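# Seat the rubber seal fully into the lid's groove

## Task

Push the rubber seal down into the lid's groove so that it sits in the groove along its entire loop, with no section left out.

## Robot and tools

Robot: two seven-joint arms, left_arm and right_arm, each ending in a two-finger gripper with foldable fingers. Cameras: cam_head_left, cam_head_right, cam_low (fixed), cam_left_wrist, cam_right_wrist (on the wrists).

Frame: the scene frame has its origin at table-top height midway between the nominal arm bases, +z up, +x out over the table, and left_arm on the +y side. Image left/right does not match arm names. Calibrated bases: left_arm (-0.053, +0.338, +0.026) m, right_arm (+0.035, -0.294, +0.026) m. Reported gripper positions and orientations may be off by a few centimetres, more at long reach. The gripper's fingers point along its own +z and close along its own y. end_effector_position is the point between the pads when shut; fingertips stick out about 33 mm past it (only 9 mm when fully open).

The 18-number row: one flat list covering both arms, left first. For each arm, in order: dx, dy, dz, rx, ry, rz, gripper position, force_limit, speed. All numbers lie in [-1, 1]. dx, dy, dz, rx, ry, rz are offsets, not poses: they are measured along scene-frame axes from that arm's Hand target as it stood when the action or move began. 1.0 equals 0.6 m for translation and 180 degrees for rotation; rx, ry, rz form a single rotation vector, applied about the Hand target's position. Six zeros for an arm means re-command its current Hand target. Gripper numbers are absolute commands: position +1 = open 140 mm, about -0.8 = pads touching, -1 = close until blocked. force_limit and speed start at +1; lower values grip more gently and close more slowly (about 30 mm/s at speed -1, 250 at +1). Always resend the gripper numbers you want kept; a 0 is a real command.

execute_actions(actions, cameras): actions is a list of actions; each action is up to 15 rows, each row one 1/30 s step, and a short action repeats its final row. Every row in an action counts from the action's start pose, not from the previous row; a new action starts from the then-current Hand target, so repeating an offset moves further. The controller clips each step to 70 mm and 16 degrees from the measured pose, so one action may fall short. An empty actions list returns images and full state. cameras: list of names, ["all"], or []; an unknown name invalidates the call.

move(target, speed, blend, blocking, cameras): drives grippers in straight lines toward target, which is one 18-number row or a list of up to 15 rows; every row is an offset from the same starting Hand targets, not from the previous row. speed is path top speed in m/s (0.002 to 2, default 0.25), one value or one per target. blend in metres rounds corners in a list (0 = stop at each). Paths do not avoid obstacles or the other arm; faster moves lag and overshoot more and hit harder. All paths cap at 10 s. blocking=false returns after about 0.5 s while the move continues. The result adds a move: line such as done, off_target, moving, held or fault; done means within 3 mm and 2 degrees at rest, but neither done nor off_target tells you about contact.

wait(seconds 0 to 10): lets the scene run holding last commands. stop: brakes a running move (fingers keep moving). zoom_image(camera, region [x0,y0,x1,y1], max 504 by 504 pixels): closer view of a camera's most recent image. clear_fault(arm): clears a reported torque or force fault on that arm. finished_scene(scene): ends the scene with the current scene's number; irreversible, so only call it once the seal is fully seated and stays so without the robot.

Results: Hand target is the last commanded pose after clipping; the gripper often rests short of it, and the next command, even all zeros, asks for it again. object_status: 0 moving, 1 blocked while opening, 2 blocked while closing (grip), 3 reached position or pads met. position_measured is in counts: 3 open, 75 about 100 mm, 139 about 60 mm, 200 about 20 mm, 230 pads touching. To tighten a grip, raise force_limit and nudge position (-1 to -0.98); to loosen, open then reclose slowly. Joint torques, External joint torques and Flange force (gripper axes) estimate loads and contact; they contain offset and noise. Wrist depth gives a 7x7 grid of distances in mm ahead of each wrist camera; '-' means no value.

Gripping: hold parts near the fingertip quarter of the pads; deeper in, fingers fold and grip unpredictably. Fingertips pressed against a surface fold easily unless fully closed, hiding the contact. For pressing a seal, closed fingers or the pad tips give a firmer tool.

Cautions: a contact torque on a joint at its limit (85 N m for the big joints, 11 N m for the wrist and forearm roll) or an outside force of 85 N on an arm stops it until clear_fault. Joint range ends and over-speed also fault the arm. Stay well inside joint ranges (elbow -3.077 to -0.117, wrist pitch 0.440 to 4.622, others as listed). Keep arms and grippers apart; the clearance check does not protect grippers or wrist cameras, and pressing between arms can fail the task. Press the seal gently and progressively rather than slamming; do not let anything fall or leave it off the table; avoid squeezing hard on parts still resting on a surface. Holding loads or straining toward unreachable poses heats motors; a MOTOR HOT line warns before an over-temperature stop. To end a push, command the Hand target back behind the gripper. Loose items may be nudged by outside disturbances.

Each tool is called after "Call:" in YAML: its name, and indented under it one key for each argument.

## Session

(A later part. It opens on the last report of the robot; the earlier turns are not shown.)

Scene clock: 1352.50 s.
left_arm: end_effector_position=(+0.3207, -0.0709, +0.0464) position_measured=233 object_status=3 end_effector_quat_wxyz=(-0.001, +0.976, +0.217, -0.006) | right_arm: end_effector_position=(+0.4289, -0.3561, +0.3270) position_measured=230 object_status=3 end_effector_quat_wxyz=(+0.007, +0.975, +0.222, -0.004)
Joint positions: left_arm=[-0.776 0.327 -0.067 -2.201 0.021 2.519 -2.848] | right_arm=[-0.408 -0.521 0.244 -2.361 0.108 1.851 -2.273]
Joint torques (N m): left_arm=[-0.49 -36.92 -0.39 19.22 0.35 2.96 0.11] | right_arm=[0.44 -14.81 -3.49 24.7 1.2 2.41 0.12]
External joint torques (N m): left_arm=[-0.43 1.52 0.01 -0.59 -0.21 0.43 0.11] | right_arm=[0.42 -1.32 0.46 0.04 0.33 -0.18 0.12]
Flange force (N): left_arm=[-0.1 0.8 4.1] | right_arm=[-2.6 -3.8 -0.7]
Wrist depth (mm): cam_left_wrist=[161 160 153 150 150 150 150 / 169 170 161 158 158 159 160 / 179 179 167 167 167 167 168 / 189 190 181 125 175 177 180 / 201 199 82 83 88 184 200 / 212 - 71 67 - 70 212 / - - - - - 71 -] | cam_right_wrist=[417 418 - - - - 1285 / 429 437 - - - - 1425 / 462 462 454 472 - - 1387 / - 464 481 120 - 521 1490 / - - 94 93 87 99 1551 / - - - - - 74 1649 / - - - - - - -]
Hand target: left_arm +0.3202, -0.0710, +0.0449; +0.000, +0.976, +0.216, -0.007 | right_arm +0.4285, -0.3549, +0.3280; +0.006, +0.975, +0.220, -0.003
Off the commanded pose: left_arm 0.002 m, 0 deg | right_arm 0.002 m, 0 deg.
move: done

Call:
move:
  target: [0,0,-0.0017,0,0,0,-1,-1,0, 0,0,0,0,0,0,-1,-1,-1]
  speed: 0.02

Call:
move:
  target: [0,0,-0.0017,0,0,0,-1,-1,0, 0,0,0,0,0,0,-1,-1,-1]
  speed: 0.02
  cameras: ["cam_left_wrist"]

Scene clock: 1356.60 s.
left_arm: end_effector_position=(+0.3207, -0.0710, +0.0464) position_measured=233 object_status=3 end_effector_quat_wxyz=(-0.001, +0.976, +0.217, -0.006) | right_arm: end_effector_position=(+0.4289, -0.3561, +0.3270) position_measured=230 object_status=3 end_effector_quat_wxyz=(+0.007, +0.975, +0.222, -0.004)
Joint positions: left_arm=[-0.776 0.327 -0.067 -2.201 0.021 2.519 -2.848] | right_arm=[-0.408 -0.521 0.244 -2.361 0.108 1.851 -2.273]
Joint torques (N m): left_arm=[-0.52 -35.77 -0.33 19.18 0.4 3.32 0.11] | right_arm=[0.46 -14.86 -3.51 24.69 1.21 2.4 0.13]
External joint torques (N m): left_arm=[-0.66 2.62 -0.1 -0.59 -0.15 0.79 0.11] | right_arm=[0.42 -1.45 0.4 0.07 0.34 -0.19 0.13]
Flange force (N): left_arm=[0.2 2.9 7.2] | right_arm=[-2.9 -4.0 -0.9]
Wrist depth (mm): cam_left_wrist=[161 161 153 150 150 150 150 / 169 169 161 158 158 158 160 / 179 179 167 167 167 167 168 / 189 189 181 125 175 177 180 / 201 199 82 83 88 184 202 / 212 - 71 67 - 70 213 / - - - - - 71 -] | cam_right_wrist=[419 417 - - - - 1298 / 419 437 452 - 462 - 460 / 460 456 462 - - - 1402 / - 478 493 120 - - 1473 / - - 94 93 87 520 1533 / - - - - - 74 1628 / - - - - - - -]
Hand target: left_arm +0.3202, -0.0710, +0.0439; +0.000, +0.976, +0.216, -0.007 | right_arm +0.4285, -0.3549, +0.3280; +0.006, +0.975, +0.220, -0.003
Off the commanded pose: left_arm 0.003 m, 0 deg | right_arm 0.002 m, 0 deg.
move: done

Scene clock: 1357.30 s.
left_arm: end_effector_position=(+0.3207, -0.0710, +0.0464) position_measured=233 object_status=3 end_effector_quat_wxyz=(-0.001, +0.976, +0.217, -0.006) | right_arm: end_effector_position=(+0.4289, -0.3561, +0.3270) position_measured=230 object_status=3 end_effector_quat_wxyz=(+0.007, +0.975, +0.222, -0.004)
Joint positions: left_arm=[-0.776 0.327 -0.067 -2.201 0.021 2.519 -2.848] | right_arm=[-0.408 -0.521 0.244 -2.361 0.108 1.851 -2.273]
Joint torques (N m): left_arm=[-0.57 -34.65 -0.38 19.11 0.46 3.66 0.08] | right_arm=[0.44 -14.87 -3.5 24.72 1.2 2.41 0.14]
External joint torques (N m): left_arm=[-0.66 3.85 -0.11 -0.72 -0.1 1.13 0.09] | right_arm=[0.45 -1.36 0.47 0.08 0.33 -0.19 0.14]
Flange force (N): left_arm=[0.7 4.6 10.5] | right_arm=[-2.6 -3.9 -0.8]
Wrist depth (mm): cam_left_wrist=[161 161 153 150 150 151 150 / 169 169 161 158 158 159 160 / 179 179 167 167 167 167 167 / 189 189 181 125 175 177 180 / 201 199 82 83 88 184 200 / 211 - 71 67 - 70 212 / - - - - - 71 -] | cam_right_wrist=[419 417 432 - - 434 1237 / 426 439 440 - - - 1618 / 448 457 - 453 - - 1402 / - 461 - 120 501 - 1481 / 515 - 88 93 87 98 1551 / - - - - - 74 1608 / - - - - - - -]
Hand target: left_arm +0.3202, -0.0710, +0.0429; +0.000, +0.976, +0.216, -0.007 | right_arm +0.4285, -0.3549, +0.3280; +0.006, +0.975, +0.220, -0.003
Off the commanded pose: left_arm 0.004 m, 0 deg | right_arm 0.002 m, 0 deg.
move: off_target (left_arm)
Images, in order (width x height): cam_left_wrist 896x504.

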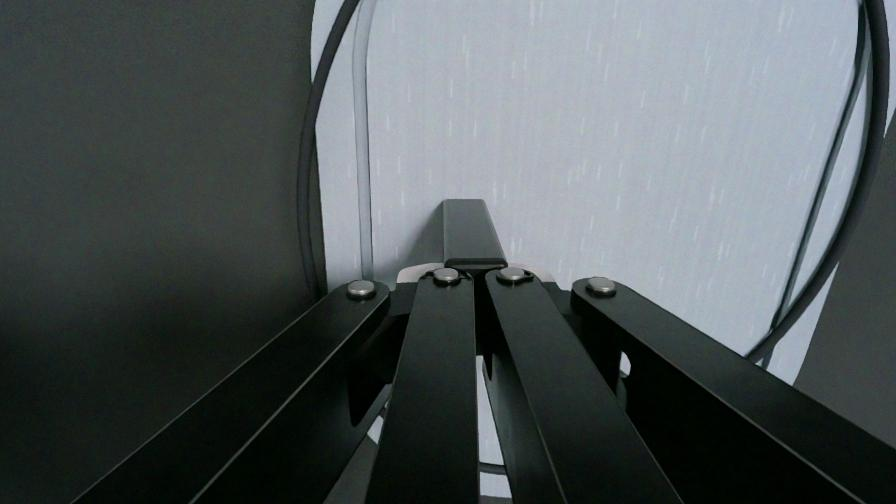

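Call:
move:
  target:
    - [0,0,0.06,0,0,0,-1,-1,0, 0,0,0,0,0,-0.0083,-1,-1,-1]
    - [-0.0528,0.1188,0.06,0,0,0,-1,-1,0, -0.0263,0.2423,-0.3967,0,0,-0.0083,-1,-1,-1]
    - [-0.0528,0.1188,0.0072,0,0,0,-1,-1,0, -0.0263,0.2423,-0.3967,0,0,-0.0083,-1,-1,-1]
  speed: [0.08,0.2,0.06]
  cameras: ["all"]

Scene clock: 1379.77 s.
left_arm: end_effector_position=(+0.2870, -0.0005, +0.0478) position_measured=233 object_status=3 end_effector_quat_wxyz=(-0.001, +0.976, +0.217, -0.008) | right_arm: end_effector_position=(+0.4110, -0.2097, +0.0895) position_measured=230 object_status=3 end_effector_quat_wxyz=(+0.005, +0.978, +0.209, -0.005)
Joint positions: left_arm=[-0.725 0.158 -0.068 -2.459 -0.005 2.606 -2.779] | right_arm=[-0.371 -0.236 0.667 -2.746 0.238 2.535 -1.935]
Joint velocities: left_arm=[0 0.001 0 0 0.001 0.004 0.001] | right_arm=[within noise]
Joint torques (N m): left_arm=[-0.69 -30.65 0.33 18.4 0.96 2.88 -0.06] | right_arm=[-0.22 -15.32 -2.79 19.65 0.53 2.71 0.14]
External joint torques (N m): left_arm=[-0.7 1.16 0.47 -0.16 0.47 0.33 -0.06] | right_arm=[-0.26 -1 0.73 0.45 0.01 0.12 0.14]
Flange force (N): left_arm=[0.0 2.1 4.0] | right_arm=[-0.1 -1.3 -1.8]
Wrist depth (mm): cam_left_wrist=[162 162 162 162 153 152 152 / 171 170 171 171 161 160 160 / 180 180 180 179 170 169 169 / 191 191 192 125 179 179 180 / 203 201 82 83 88 186 191 / 217 - 71 67 - 70 201 / - - - - - 71 -] | cam_right_wrist=[200 200 199 213 208 - 208 / 209 209 208 219 220 - 219 / 219 219 219 - - - 231 / 231 231 231 131 - - - / 244 243 94 93 87 251 255 / 255 - - - - 74 - / - - - - - - -]
Hand target: left_arm +0.2885, +0.0002, +0.0472; +0.000, +0.976, +0.216, -0.007 | right_arm +0.4127, -0.2095, +0.0900; +0.006, +0.978, +0.208, -0.003
Off the commanded pose: left_arm 0.002 m, 0 deg | right_arm 0.002 m, 0 deg.
move: done

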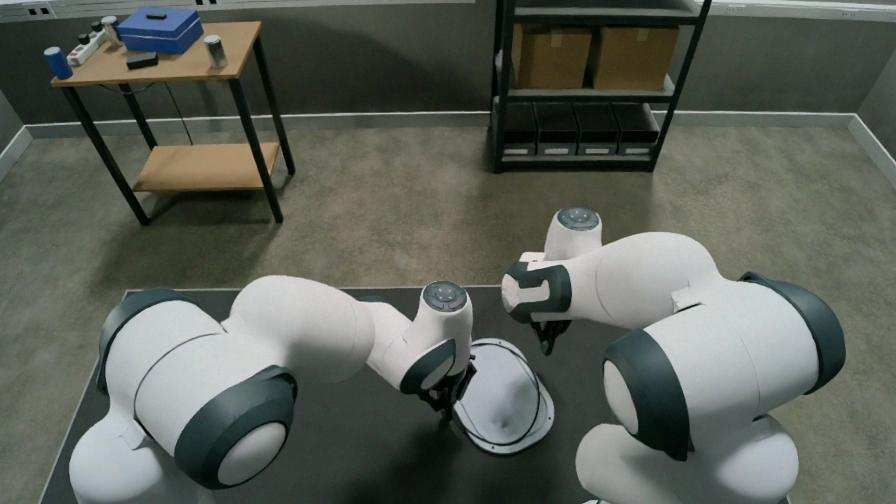

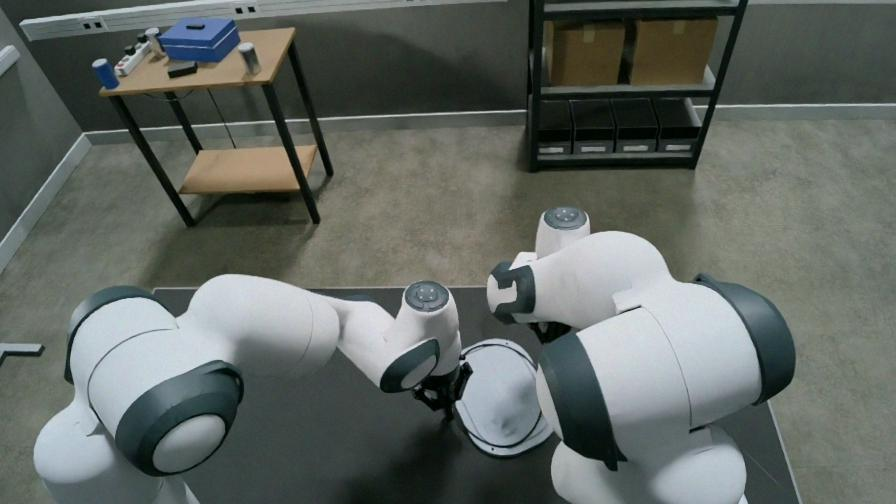

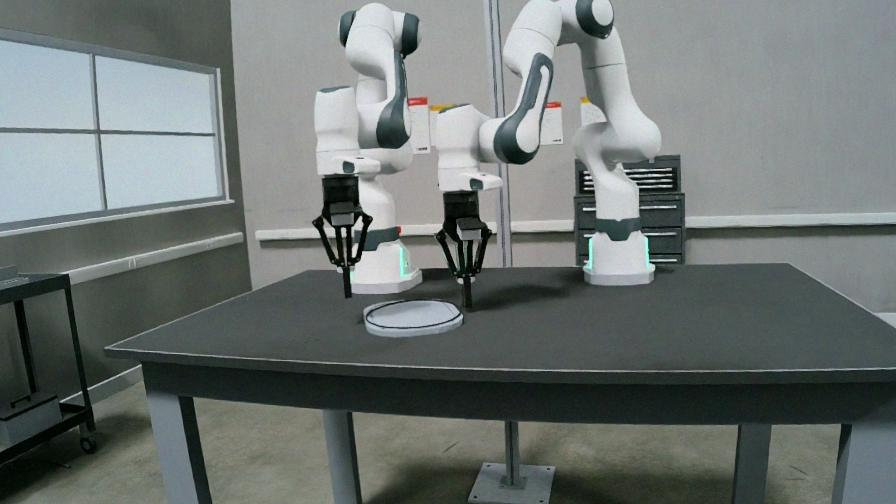

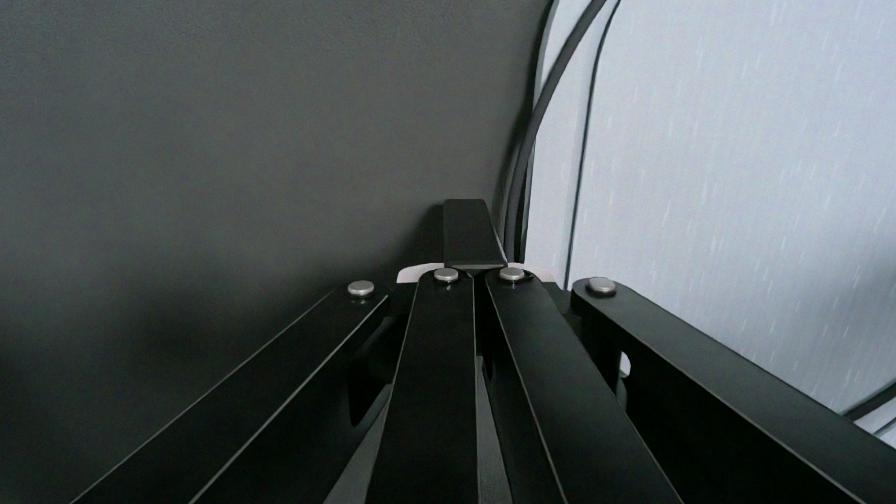

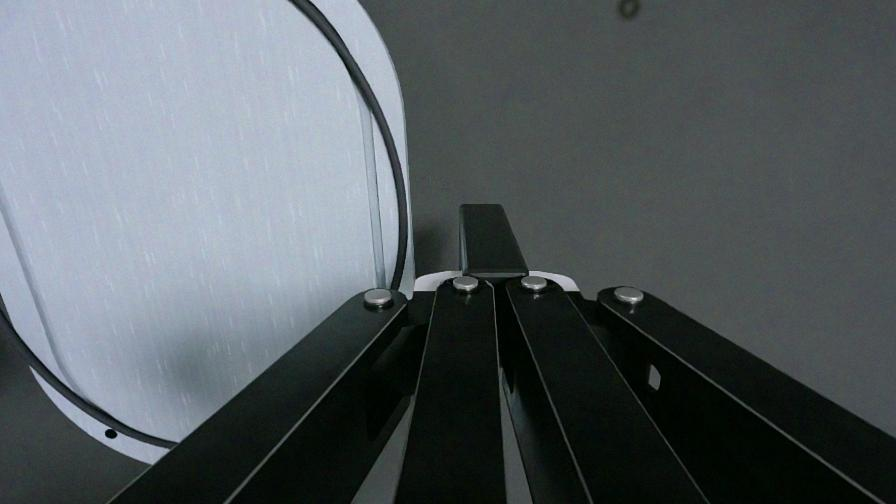

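Call:
move:
  target:
    - [0,0,0,0,0,0,-1,-1,0, 0,0,-0.0803,0,0,0,-1,-1,-1]
    - [0.0193,-0.0414,0,0,0,0,-1,-1,0, -0.0231,0.0496,-0.0803,0,0,0,-1,-1,-1]
  speed: [0.08,0.05]
  cameras: ["cam_head_left","cam_head_right","cam_left_wrist","cam_right_wrist"]

Call:
zoom_image:
  camera: "cam_head_right"
  region: [430, 325, 575, 465]

Scene clock: 1399.03 s.
left_arm: end_effector_position=(+0.3003, -0.0255, +0.0479) position_measured=233 object_status=3 end_effector_quat_wxyz=(+0.002, +0.977, +0.215, -0.007) | right_arm: end_effector_position=(+0.3978, -0.1802, +0.0412) position_measured=230 object_status=3 end_effector_quat_wxyz=(+0.006, +0.977, +0.211, -0.006)
Joint positions: left_arm=[-0.742 0.215 -0.068 -2.374 0.001 2.585 -2.797] | right_arm=[-0.413 -0.072 0.775 -2.778 0.097 2.712 -1.753]
Joint velocities: left_arm=[0 -0.001 -0.001 0 0 0 -0.004] | right_arm=[0 0 -0.002 0 0 0.001 0.006]
Joint torques (N m): left_arm=[-1.11 -32.82 0.37 19.39 0.99 2.32 -0.3] | right_arm=[0.41 -17.01 -0.44 16.38 0.85 2.72 0.08]
External joint torques (N m): left_arm=[-1.08 1.11 0.6 0.49 0.48 -0.23 -0.3] | right_arm=[0.38 -1.9 0.75 -0.27 0.48 0.13 0.08]
Flange force (N): left_arm=[0.0 5.1 2.3] | right_arm=[0.0 0.0 0.0]
Wrist depth (mm): cam_left_wrist=[161 162 162 159 153 152 153 / 170 170 171 167 160 160 161 / 179 180 180 172 169 169 170 / 190 190 191 125 177 180 180 / 203 200 82 83 88 186 191 / 216 - 71 67 - 70 202 / - - - - - 71 -] | cam_right_wrist=[154 154 154 154 165 - - / 161 161 161 163 171 174 - / 169 169 169 168 182 179 - / 178 178 178 144 188 - - / 187 187 94 93 87 82 - / 198 194 - - - 74 - / - - - - - - -]
Hand target: left_arm +0.3001, -0.0246, +0.0472; +0.000, +0.976, +0.216, -0.007 | right_arm +0.3988, -0.1798, +0.0418; +0.006, +0.978, +0.208, -0.003
Off the commanded pose: left_arm 0.001 m, 0 deg | right_arm 0.001 m, 1 deg.
move: done
Images, in order (width x height): cam_head_left 896x504, cam_head_right 896x504, cam_left_wrist 896x504, cam_right_wrist 896x504.

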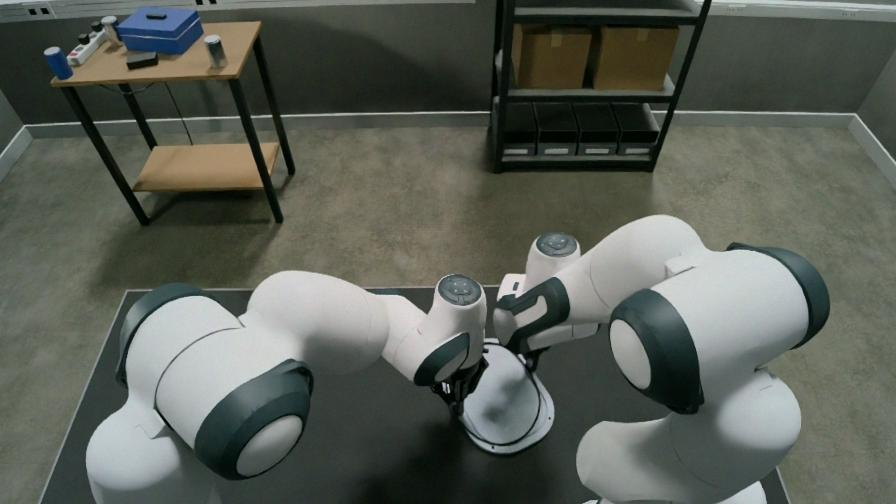

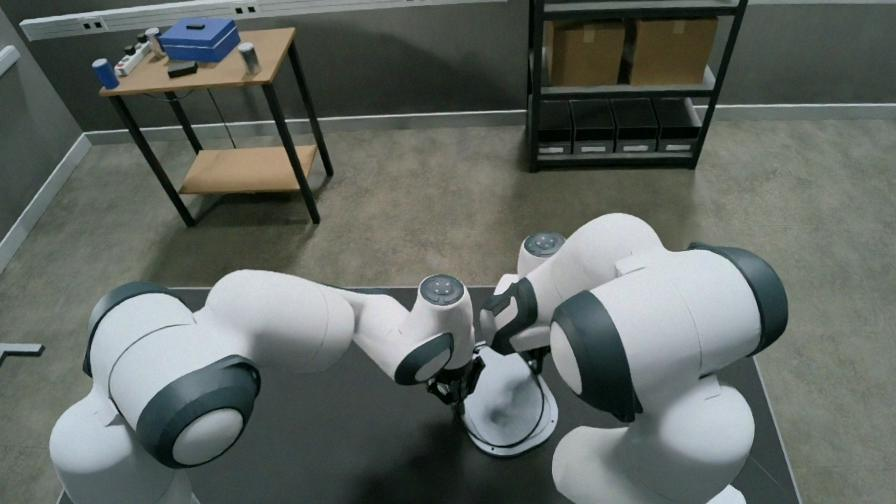

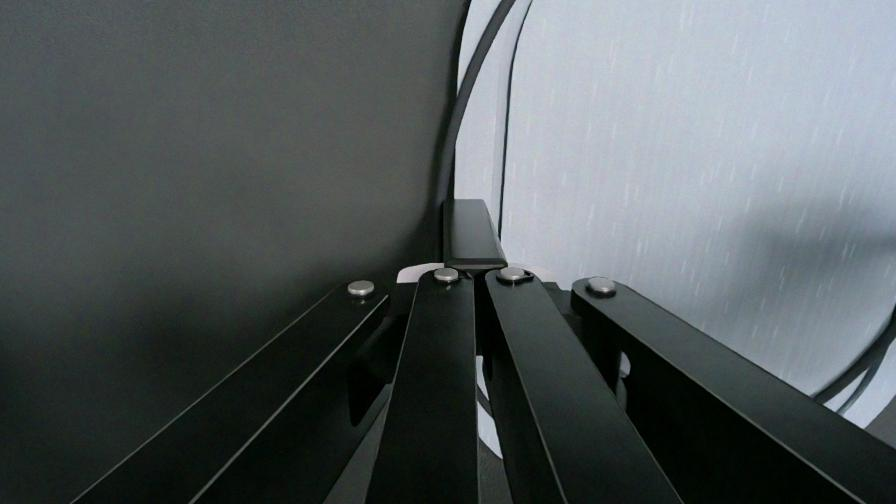

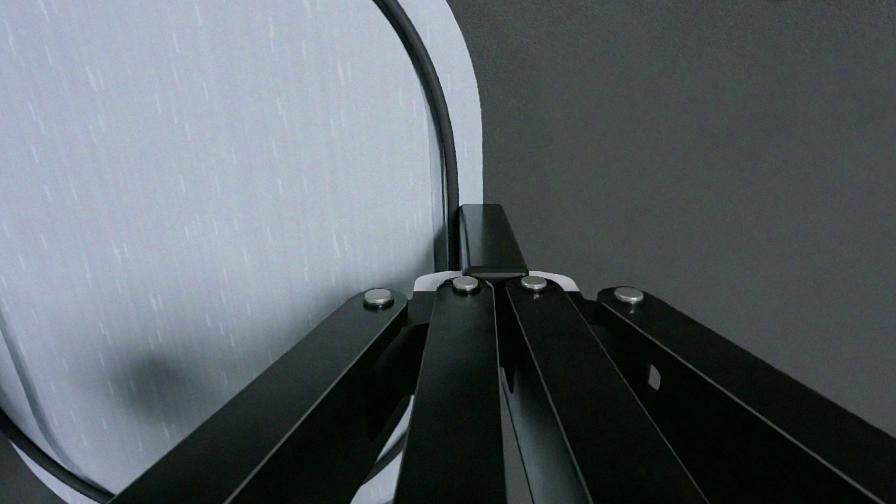

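Scaled by 3.476 from the camera's 896x504 image, which has a finer 1280x720 frame.

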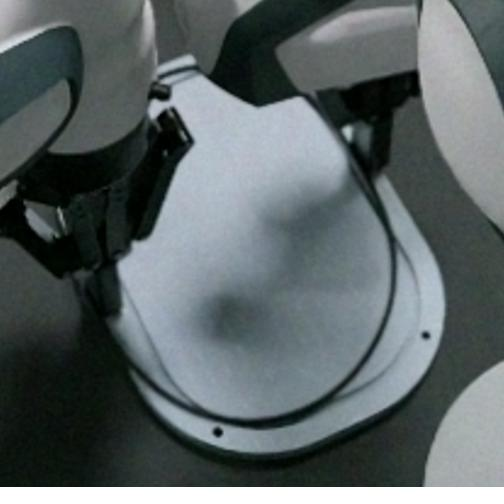

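Call:
move:
  target:
    - [0,0,0.07,0,0,0,-1,-1,0, 0,0,0,0,0,0,-1,-1,-1]
    - [0.09,0.0318,0.07,0,0,-0.0833,-0.45,-1,0, -0.0034,0.0073,0,0,0,0,-1,-1,-1]
  speed: [0.1,0.1]
  cameras: ["cam_left_wrist","cam_right_wrist"]

Scene clock: 1423.60 s.
left_arm: end_effector_position=(+0.3547, -0.0060, +0.0898) position_measured=186 object_status=0 end_effector_quat_wxyz=(+0.000, +0.996, +0.089, -0.005) | right_arm: end_effector_position=(+0.3958, -0.1760, +0.0412) position_measured=230 object_status=3 end_effector_quat_wxyz=(+0.006, +0.978, +0.210, -0.006)
Joint positions: left_arm=[-0.634 0.19 -0.081 -2.266 0.012 2.448 -2.455] | right_arm=[-0.405 -0.074 0.78 -2.779 0.101 2.712 -1.741]
Joint velocities: left_arm=[within noise] | right_arm=[0 0 0 0 0.004 0 -0.001]
Joint torques (N m): left_arm=[-0.69 -33.86 -0.15 21.22 0.58 2.35 0.12] | right_arm=[0.91 -16.88 -0.73 16.38 0.83 2.72 0.07]
External joint torques (N m): left_arm=[-0.74 1.24 0.07 0.42 -0.02 -0.22 0.12] | right_arm=[0.9 -1.86 0.52 -0.35 0.45 0.11 0.07]
Flange force (N): left_arm=[2.7 4.1 1.7] | right_arm=[0.0 0.0 0.0]
Wrist depth (mm): cam_left_wrist=[199 200 200 197 191 190 192 / 209 209 210 206 200 200 200 / 221 221 222 213 211 212 210 / 234 235 232 221 219 225 225 / 249 89 94 240 88 88 242 / - 68 75 264 - 72 67 / - - - 287 - 73 -] | cam_right_wrist=[154 153 153 154 166 166 165 / 161 161 161 161 - 170 173 / 169 169 169 167 - - 181 / 178 178 178 145 188 - 191 / 188 188 94 93 87 82 202 / 198 194 - - - 74 - / - - - - - - -]
Hand target: left_arm +0.3541, -0.0055, +0.0892; -0.001, +0.996, +0.087, -0.007 | right_arm +0.3968, -0.1754, +0.0418; +0.006, +0.978, +0.208, -0.003
Off the commanded pose: left_arm 0.001 m, 0 deg | right_arm 0.001 m, 0 deg.
move: done
Images, in order (width x height): cam_left_wrist 896x504, cam_right_wrist 896x504.

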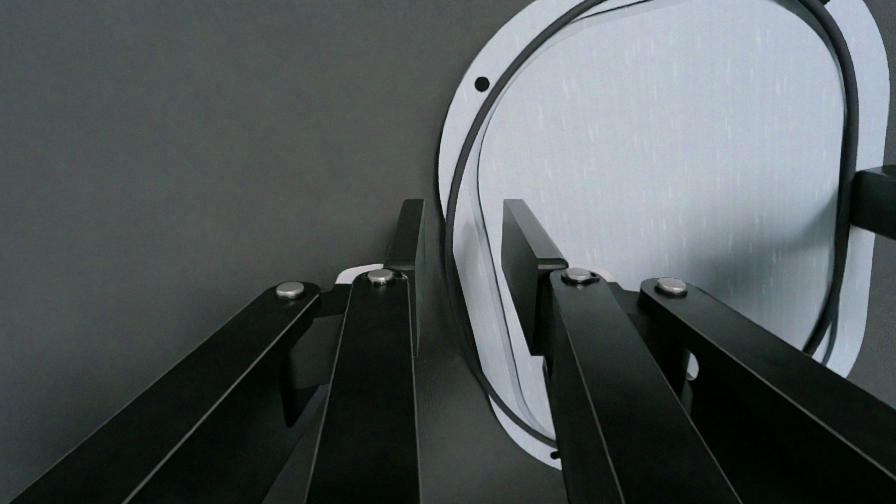

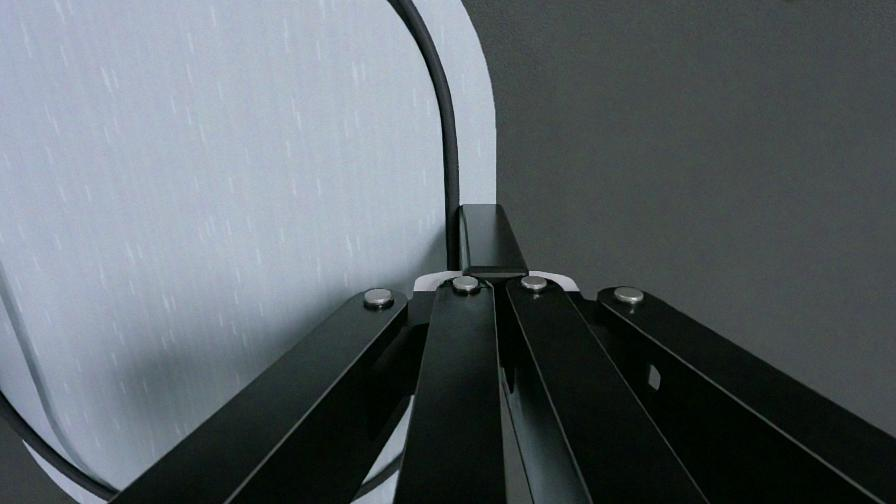

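Call:
move:
  target:
    - [0.0322,0.0092,0,0,0,-0.0556,-0.45,-1,-1, 0,0,0,0,0,0,-1,-1,-1]
    - [0.0322,0.0092,-0.055,0,0,-0.0556,-0.45,-1,-1, 0,0,0,0,0,0,-1,-1,-1]
  speed: [0.08,0.06]
  cameras: ["cam_left_wrist"]

Scene clock: 1435.30 s.
left_arm: end_effector_position=(+0.3722, -0.0006, +0.0568) position_measured=186 object_status=3 end_effector_quat_wxyz=(-0.002, +1.000, +0.001, -0.008) | right_arm: end_effector_position=(+0.3958, -0.1760, +0.0412) position_measured=230 object_status=3 end_effector_quat_wxyz=(+0.006, +0.978, +0.210, -0.006)
Joint positions: left_arm=[-0.588 0.286 -0.098 -2.229 0.033 2.499 -2.264] | right_arm=[-0.405 -0.074 0.78 -2.779 0.101 2.712 -1.741]
Joint velocities: left_arm=[0.001 0 0 -0.001 0 0.004 0] | right_arm=[within noise]
Joint torques (N m): left_arm=[-0.68 -36.52 -0.2 19.94 1.04 2.89 -0.03] | right_arm=[0.92 -16.87 -0.75 16.36 0.82 2.71 0.11]
External joint torques (N m): left_arm=[-0.57 0.74 0.48 -0.05 0.48 0.33 -0.03] | right_arm=[0.9 -1.81 0.5 -0.37 0.44 0.1 0.11]
Flange force (N): left_arm=[0.7 1.3 2.6] | right_arm=[0.0 0.0 0.0]
Wrist depth (mm): cam_left_wrist=[171 169 169 170 161 159 160 / 178 179 179 175 169 168 169 / 189 189 189 179 177 178 178 / 200 200 198 186 184 189 189 / 212 207 94 203 88 88 202 / - 68 75 226 - 72 67 / - - - 246 - 73 -] | cam_right_wrist=[154 153 154 153 163 - 165 / 161 161 161 161 - - - / 169 169 169 167 183 - - / 178 178 178 145 189 196 - / 188 188 94 93 87 87 - / 199 194 - - - 74 210 / - - - - - - -]
Hand target: left_arm +0.3734, +0.0000, +0.0562; -0.002, +1.000, +0.000, -0.007 | right_arm +0.3968, -0.1754, +0.0418; +0.006, +0.978, +0.208, -0.003
Off the commanded pose: left_arm 0.001 m, 0 deg | right_arm 0.001 m, 0 deg.
move: done
Images, in order (width x height): cam_left_wrist 896x504.

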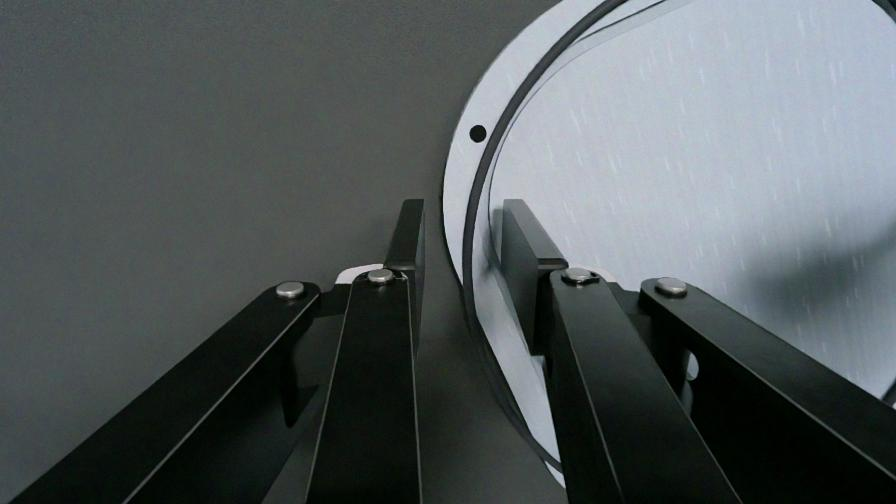

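Call:
move:
  target:
    - [0,0,-0.0177,0,0,0,-0.45,-1,-1, 0,0,0,0,0,0,-1,-1,-1]
    - [0,0,-0.0177,0,0,0,-1,-1,-1, 0,0,0,0,0,0,-1,-1,-1]
  speed: [0.04,0.04]

Call:
wait:
  seconds: 1.0
  cameras: ["cam_left_wrist"]

Scene clock: 1440.83 s.
left_arm: end_effector_position=(+0.3730, -0.0009, +0.0467) position_measured=225 object_status=0 end_effector_quat_wxyz=(-0.001, +1.000, +0.000, -0.008) | right_arm: end_effector_position=(+0.3958, -0.1760, +0.0412) position_measured=230 object_status=3 end_effector_quat_wxyz=(+0.006, +0.978, +0.210, -0.006)
Joint positions: left_arm=[-0.588 0.308 -0.097 -2.23 0.037 2.523 -2.264] | right_arm=[-0.405 -0.074 0.78 -2.779 0.101 2.712 -1.741]
Joint torques (N m): left_arm=[-0.67 -36.65 -0.05 19.35 1.03 2.8 -0.18] | right_arm=[0.93 -16.89 -0.76 16.35 0.83 2.71 0.09]
External joint torques (N m): left_arm=[-0.71 1.15 0.53 -0.41 0.49 0.22 -0.18] | right_arm=[0.85 -1.82 0.43 -0.37 0.46 0.1 0.09]
Flange force (N): left_arm=[0.2 1.6 3.4] | right_arm=[0.0 0.0 0.0]
Wrist depth (mm): cam_left_wrist=[160 160 162 161 152 151 151 / 168 168 171 168 158 159 159 / 178 179 179 172 167 168 168 / 189 189 189 119 175 178 178 / 201 199 83 83 87 185 190 / 212 - 73 67 - 71 200 / - - - - - 72 -] | cam_right_wrist=[153 154 153 154 165 - 164 / 161 161 161 162 173 174 - / 169 169 169 167 184 - 185 / 178 178 178 145 - - 189 / 188 188 94 93 87 82 - / 199 194 - - - 74 - / - - - - - - -]
Hand target: left_arm +0.3734, +0.0000, +0.0456; -0.002, +1.000, +0.000, -0.007 | right_arm +0.3968, -0.1754, +0.0418; +0.006, +0.978, +0.208, -0.003
Off the commanded pose: left_arm 0.001 m, 0 deg | right_arm 0.001 m, 0 deg.
move: done

Scene clock: 1441.83 s.
left_arm: end_effector_position=(+0.3730, -0.0009, +0.0467) position_measured=225 object_status=2 end_effector_quat_wxyz=(-0.001, +1.000, +0.000, -0.008) | right_arm: end_effector_position=(+0.3958, -0.1760, +0.0412) position_measured=230 object_status=3 end_effector_quat_wxyz=(+0.006, +0.978, +0.210, -0.006)
Joint positions: left_arm=[-0.588 0.308 -0.097 -2.23 0.037 2.523 -2.264] | right_arm=[-0.405 -0.074 0.78 -2.779 0.101 2.712 -1.741]
Joint torques (N m): left_arm=[-0.67 -36.67 -0.09 19.36 1.02 2.8 -0.21] | right_arm=[0.96 -16.9 -0.72 16.37 0.82 2.71 0.13]
External joint torques (N m): left_arm=[-0.69 1.04 0.51 -0.38 0.49 0.22 -0.21] | right_arm=[1.02 -1.84 0.6 -0.38 0.44 0.1 0.13]
Flange force (N): left_arm=[0.1 1.6 3.1] | right_arm=[0.0 0.0 0.0]
Wrist depth (mm): cam_left_wrist=[160 160 162 161 151 151 151 / 169 169 171 167 158 159 159 / 178 178 179 171 167 168 168 / 189 189 189 119 175 178 178 / 201 199 83 83 87 185 190 / 212 - 73 67 - 71 200 / - - - - - 72 -] | cam_right_wrist=[153 153 153 153 165 165 170 / 161 161 161 162 173 - - / 169 168 169 167 - - - / 178 178 178 145 191 194 190 / 187 188 94 93 87 83 201 / 199 194 - - - 74 - / - - - - - - -]
Hand target: left_arm +0.3734, +0.0000, +0.0456; -0.002, +1.000, +0.000, -0.007 | right_arm +0.3968, -0.1754, +0.0418; +0.006, +0.978, +0.208, -0.003
Tool commands: left_gripper/position=-1.0 left_gripper/force_limit=-1.0 left_gripper/speed=-1.0 right_gripper/position=-1.0 right_gripper/force_limit=-1.0 right_gripper/speed=-1.0
Off the commanded pose: left_arm 0.001 m, 0 deg | right_arm 0.001 m, 0 deg.
wait: 1.00 s; at rest by 0.17 s
Images, in order (width x height): cam_left_wrist 896x504.

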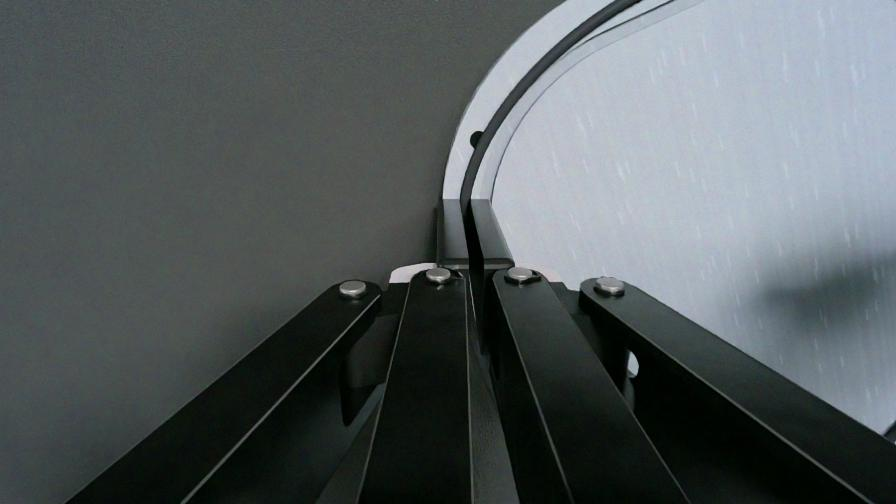

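Call:
move:
  target:
    - [0,0,0.03,0,0,0,-1,-1,-1, 0,0,0,0,0,0,-1,-1,-1]
    - [0.0197,-0.0423,0.03,0,0,0,-1,-1,-1, 0,0,0,0,0,0,-1,-1,-1]
    - [0.0197,-0.0423,0.002,0,0,0,-1,-1,-1, 0,0,0,0,0,0,-1,-1,-1]
  speed: [0.05,0.05,0.05]
  cameras: ["cam_left_wrist","cam_head_left","cam_head_right"]

Call:
zoom_image:
  camera: "cam_head_right"
  region: [430, 325, 575, 465]

Call:
zoom_image:
  camera: "cam_head_left"
  region: [425, 325, 570, 465]

Scene clock: 1453.90 s.
left_arm: end_effector_position=(+0.3842, -0.0253, +0.0472) position_measured=225 object_status=2 end_effector_quat_wxyz=(-0.002, +1.000, -0.001, -0.009) | right_arm: end_effector_position=(+0.3958, -0.1760, +0.0412) position_measured=230 object_status=3 end_effector_quat_wxyz=(+0.006, +0.978, +0.210, -0.006)
Joint positions: left_arm=[-0.615 0.364 -0.092 -2.137 0.04 2.483 -2.284] | right_arm=[-0.405 -0.074 0.78 -2.779 0.101 2.712 -1.741]
Joint velocities: left_arm=[0.002 0.001 0 -0.001 -0.001 0.005 -0.002] | right_arm=[within noise]
Joint torques (N m): left_arm=[-1.07 -39.08 -0.06 20.16 1.05 2.86 -0.27] | right_arm=[0.9 -16.89 -0.75 16.4 0.82 2.7 0.13]
External joint torques (N m): left_arm=[-1.23 0.98 0.51 -0.16 0.49 0.28 -0.27] | right_arm=[0.82 -1.86 0.45 -0.29 0.45 0.1 0.13]
Flange force (N): left_arm=[0.0 2.6 3.0] | right_arm=[0.0 0.0 0.0]
Wrist depth (mm): cam_left_wrist=[161 161 162 160 152 151 151 / 169 169 169 162 158 159 159 / 179 179 179 168 168 168 168 / 190 190 191 125 176 178 178 / 202 200 83 83 87 185 190 / 215 - 73 67 - 71 201 / - - - - - 72 -] | cam_right_wrist=[154 154 153 154 164 - 163 / 161 161 161 161 - 172 173 / 169 169 169 167 181 182 - / 178 178 178 145 125 - - / 188 188 94 93 87 82 206 / 199 194 - - - 74 211 / - - - - - - -]
Hand target: left_arm +0.3852, -0.0254, +0.0468; -0.002, +1.000, +0.000, -0.007 | right_arm +0.3968, -0.1754, +0.0418; +0.006, +0.978, +0.208, -0.003
Off the commanded pose: left_arm 0.001 m, 0 deg | right_arm 0.001 m, 0 deg.
move: done
Images, in order (width x height): cam_head_left 896x504, cam_head_right 896x504, cam_left_wrist 896x504.

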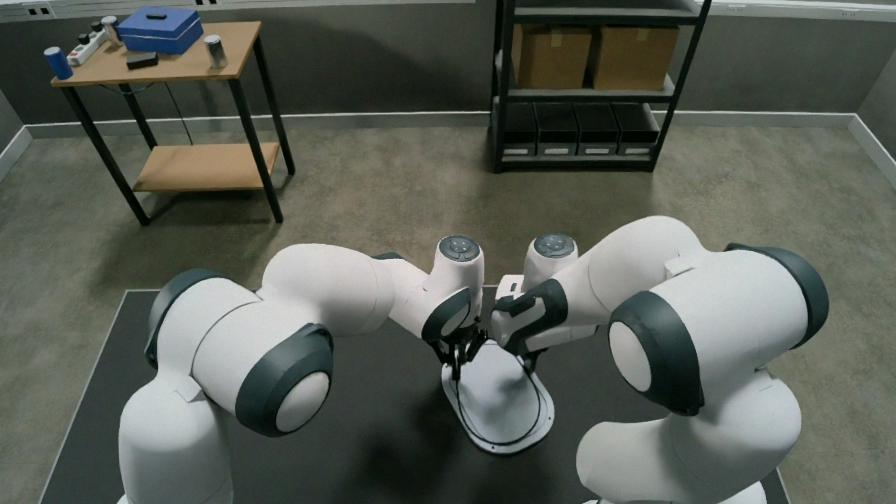

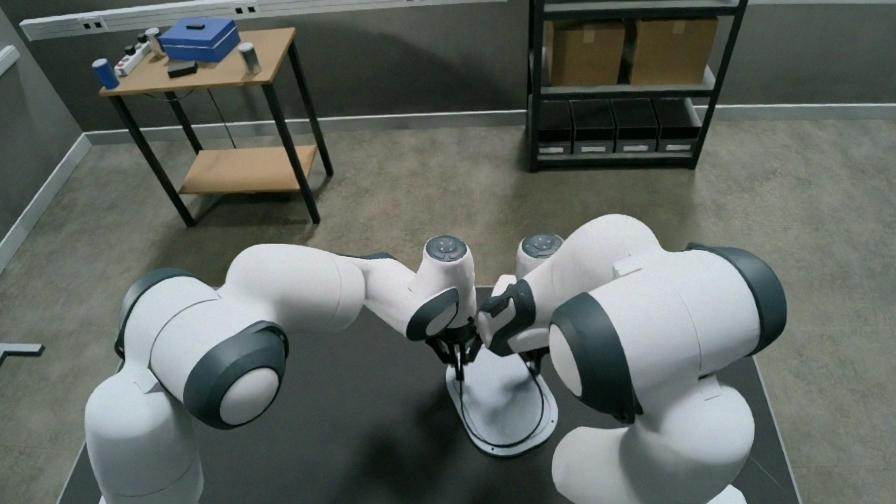

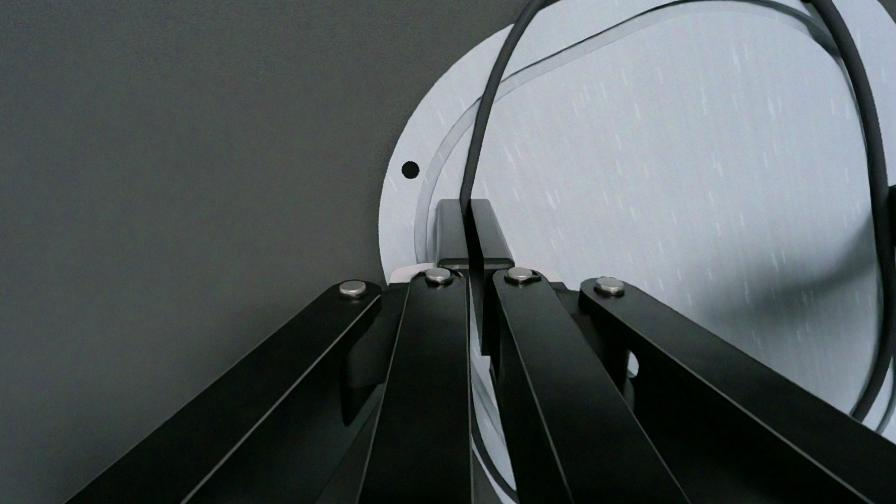

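Scaled by 3.476 from the camera's 896x504 image, which has a finer 1280x720 frame.

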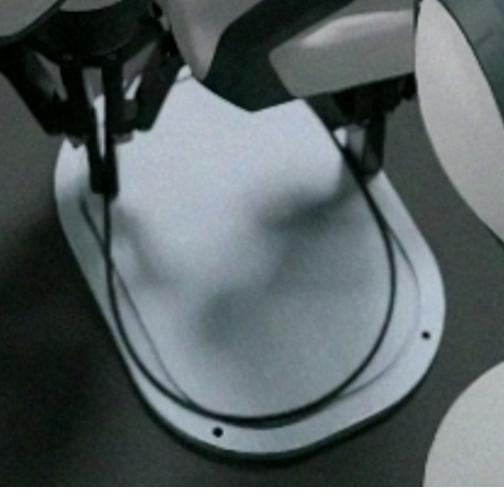

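Scaled by 3.476 from the camera's 896x504 image, which has a finer 1280x720 frame.

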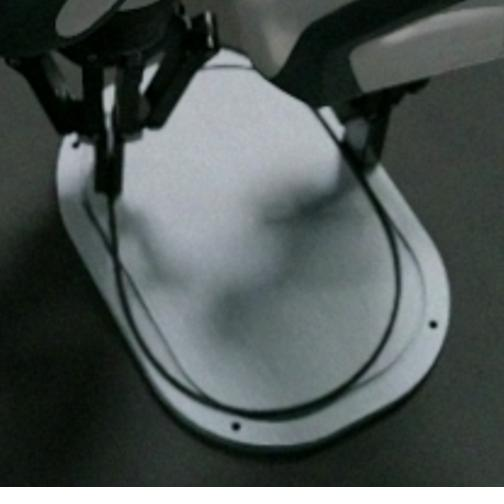

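Call:
move:
  target:
    - [0,0,0.006,0,0,0,-1,-1,-1, 0,0,0,0,0,0,-1,-1,-1]
    - [-0.0635,0.0100,0.006,0,0,0.1389,-1,-1,-1, 0,0,0,0,0,0,-1,-1,-1]
  speed: [0.05,0.05]
  cameras: ["cam_left_wrist","cam_head_left","cam_head_right"]

Call:
zoom_image:
  camera: "cam_head_left"
  region: [425, 325, 570, 465]

Call:
zoom_image:
  camera: "cam_left_wrist"
  region: [380, 0, 660, 280]

Scene clock: 1481.57 s.
left_arm: end_effector_position=(+0.3468, -0.0188, +0.0499) position_measured=225 object_status=2 end_effector_quat_wxyz=(-0.002, +0.977, +0.212, -0.007) | right_arm: end_effector_position=(+0.3958, -0.1760, +0.0412) position_measured=230 object_status=3 end_effector_quat_wxyz=(+0.006, +0.978, +0.210, -0.006)
Joint positions: left_arm=[-0.746 0.28 0.004 -2.262 -0.019 2.529 -2.707] | right_arm=[-0.405 -0.074 0.78 -2.779 0.101 2.712 -1.741]
Joint velocities: left_arm=[0 0 0 0 -0.001 0 -0.006] | right_arm=[within noise]
Joint torques (N m): left_arm=[-1.07 -36.67 0.92 18.96 0.12 2.82 -0.35] | right_arm=[0.93 -16.93 -0.74 16.37 0.83 2.71 0.12]
External joint torques (N m): left_arm=[-1.16 0.1 0.51 -0.63 -0.42 0.29 -0.35] | right_arm=[0.9 -1.86 0.5 -0.39 0.45 0.09 0.11]
Flange force (N): left_arm=[-2.7 -1.4 0.9] | right_arm=[0.0 0.0 0.0]
Wrist depth (mm): cam_left_wrist=[164 164 164 163 153 154 154 / 173 173 173 165 161 162 162 / 183 183 183 170 170 170 171 / 194 194 194 119 179 181 180 / 206 204 83 83 87 188 193 / 220 - 73 67 - 71 203 / - - - - - 72 -] | cam_right_wrist=[154 153 153 155 165 165 166 / 161 161 161 162 173 - 173 / 169 169 169 168 180 - - / 178 178 178 145 124 191 - / 187 188 94 93 87 87 207 / 198 194 - - - 74 214 / - - - - - - -]
Hand target: left_arm +0.3471, -0.0194, +0.0504; +0.000, +0.976, +0.216, -0.007 | right_arm +0.3968, -0.1754, +0.0418; +0.006, +0.978, +0.208, -0.003
Off the commanded pose: left_arm 0.001 m, 1 deg | right_arm 0.001 m, 0 deg.
move: done
Images, in order (width x height): cam_head_left 896x504, cam_head_right 896x504, cam_left_wrist 896x504.

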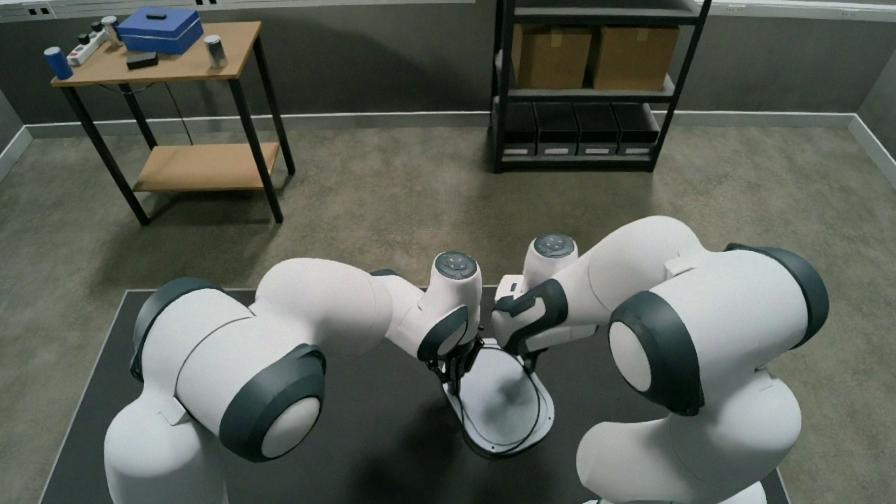

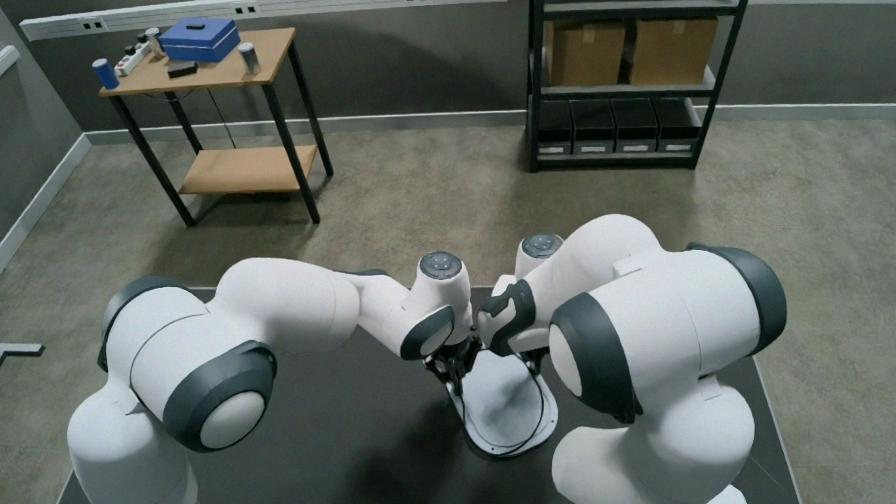

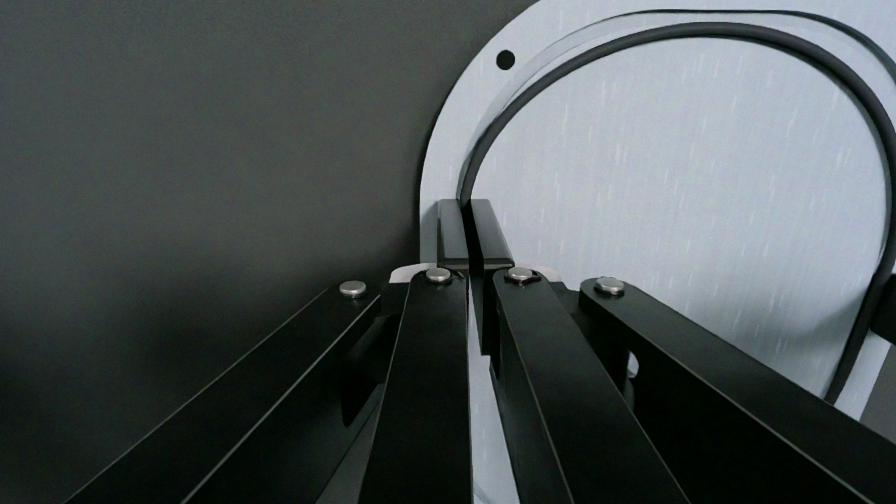

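Scaled by 3.476 from the camera's 896x504 image, which has a finer 1280x720 frame.

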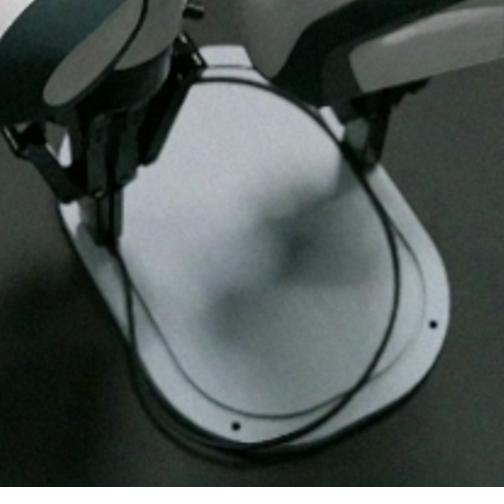

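Scaled by 1.800 from the camera's 896x504 image, which has a finer 1280x720 frame.

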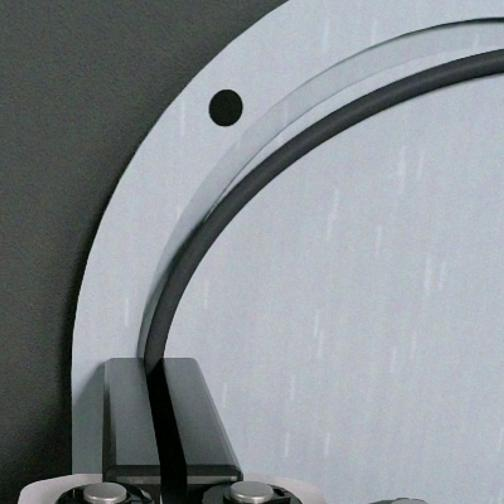

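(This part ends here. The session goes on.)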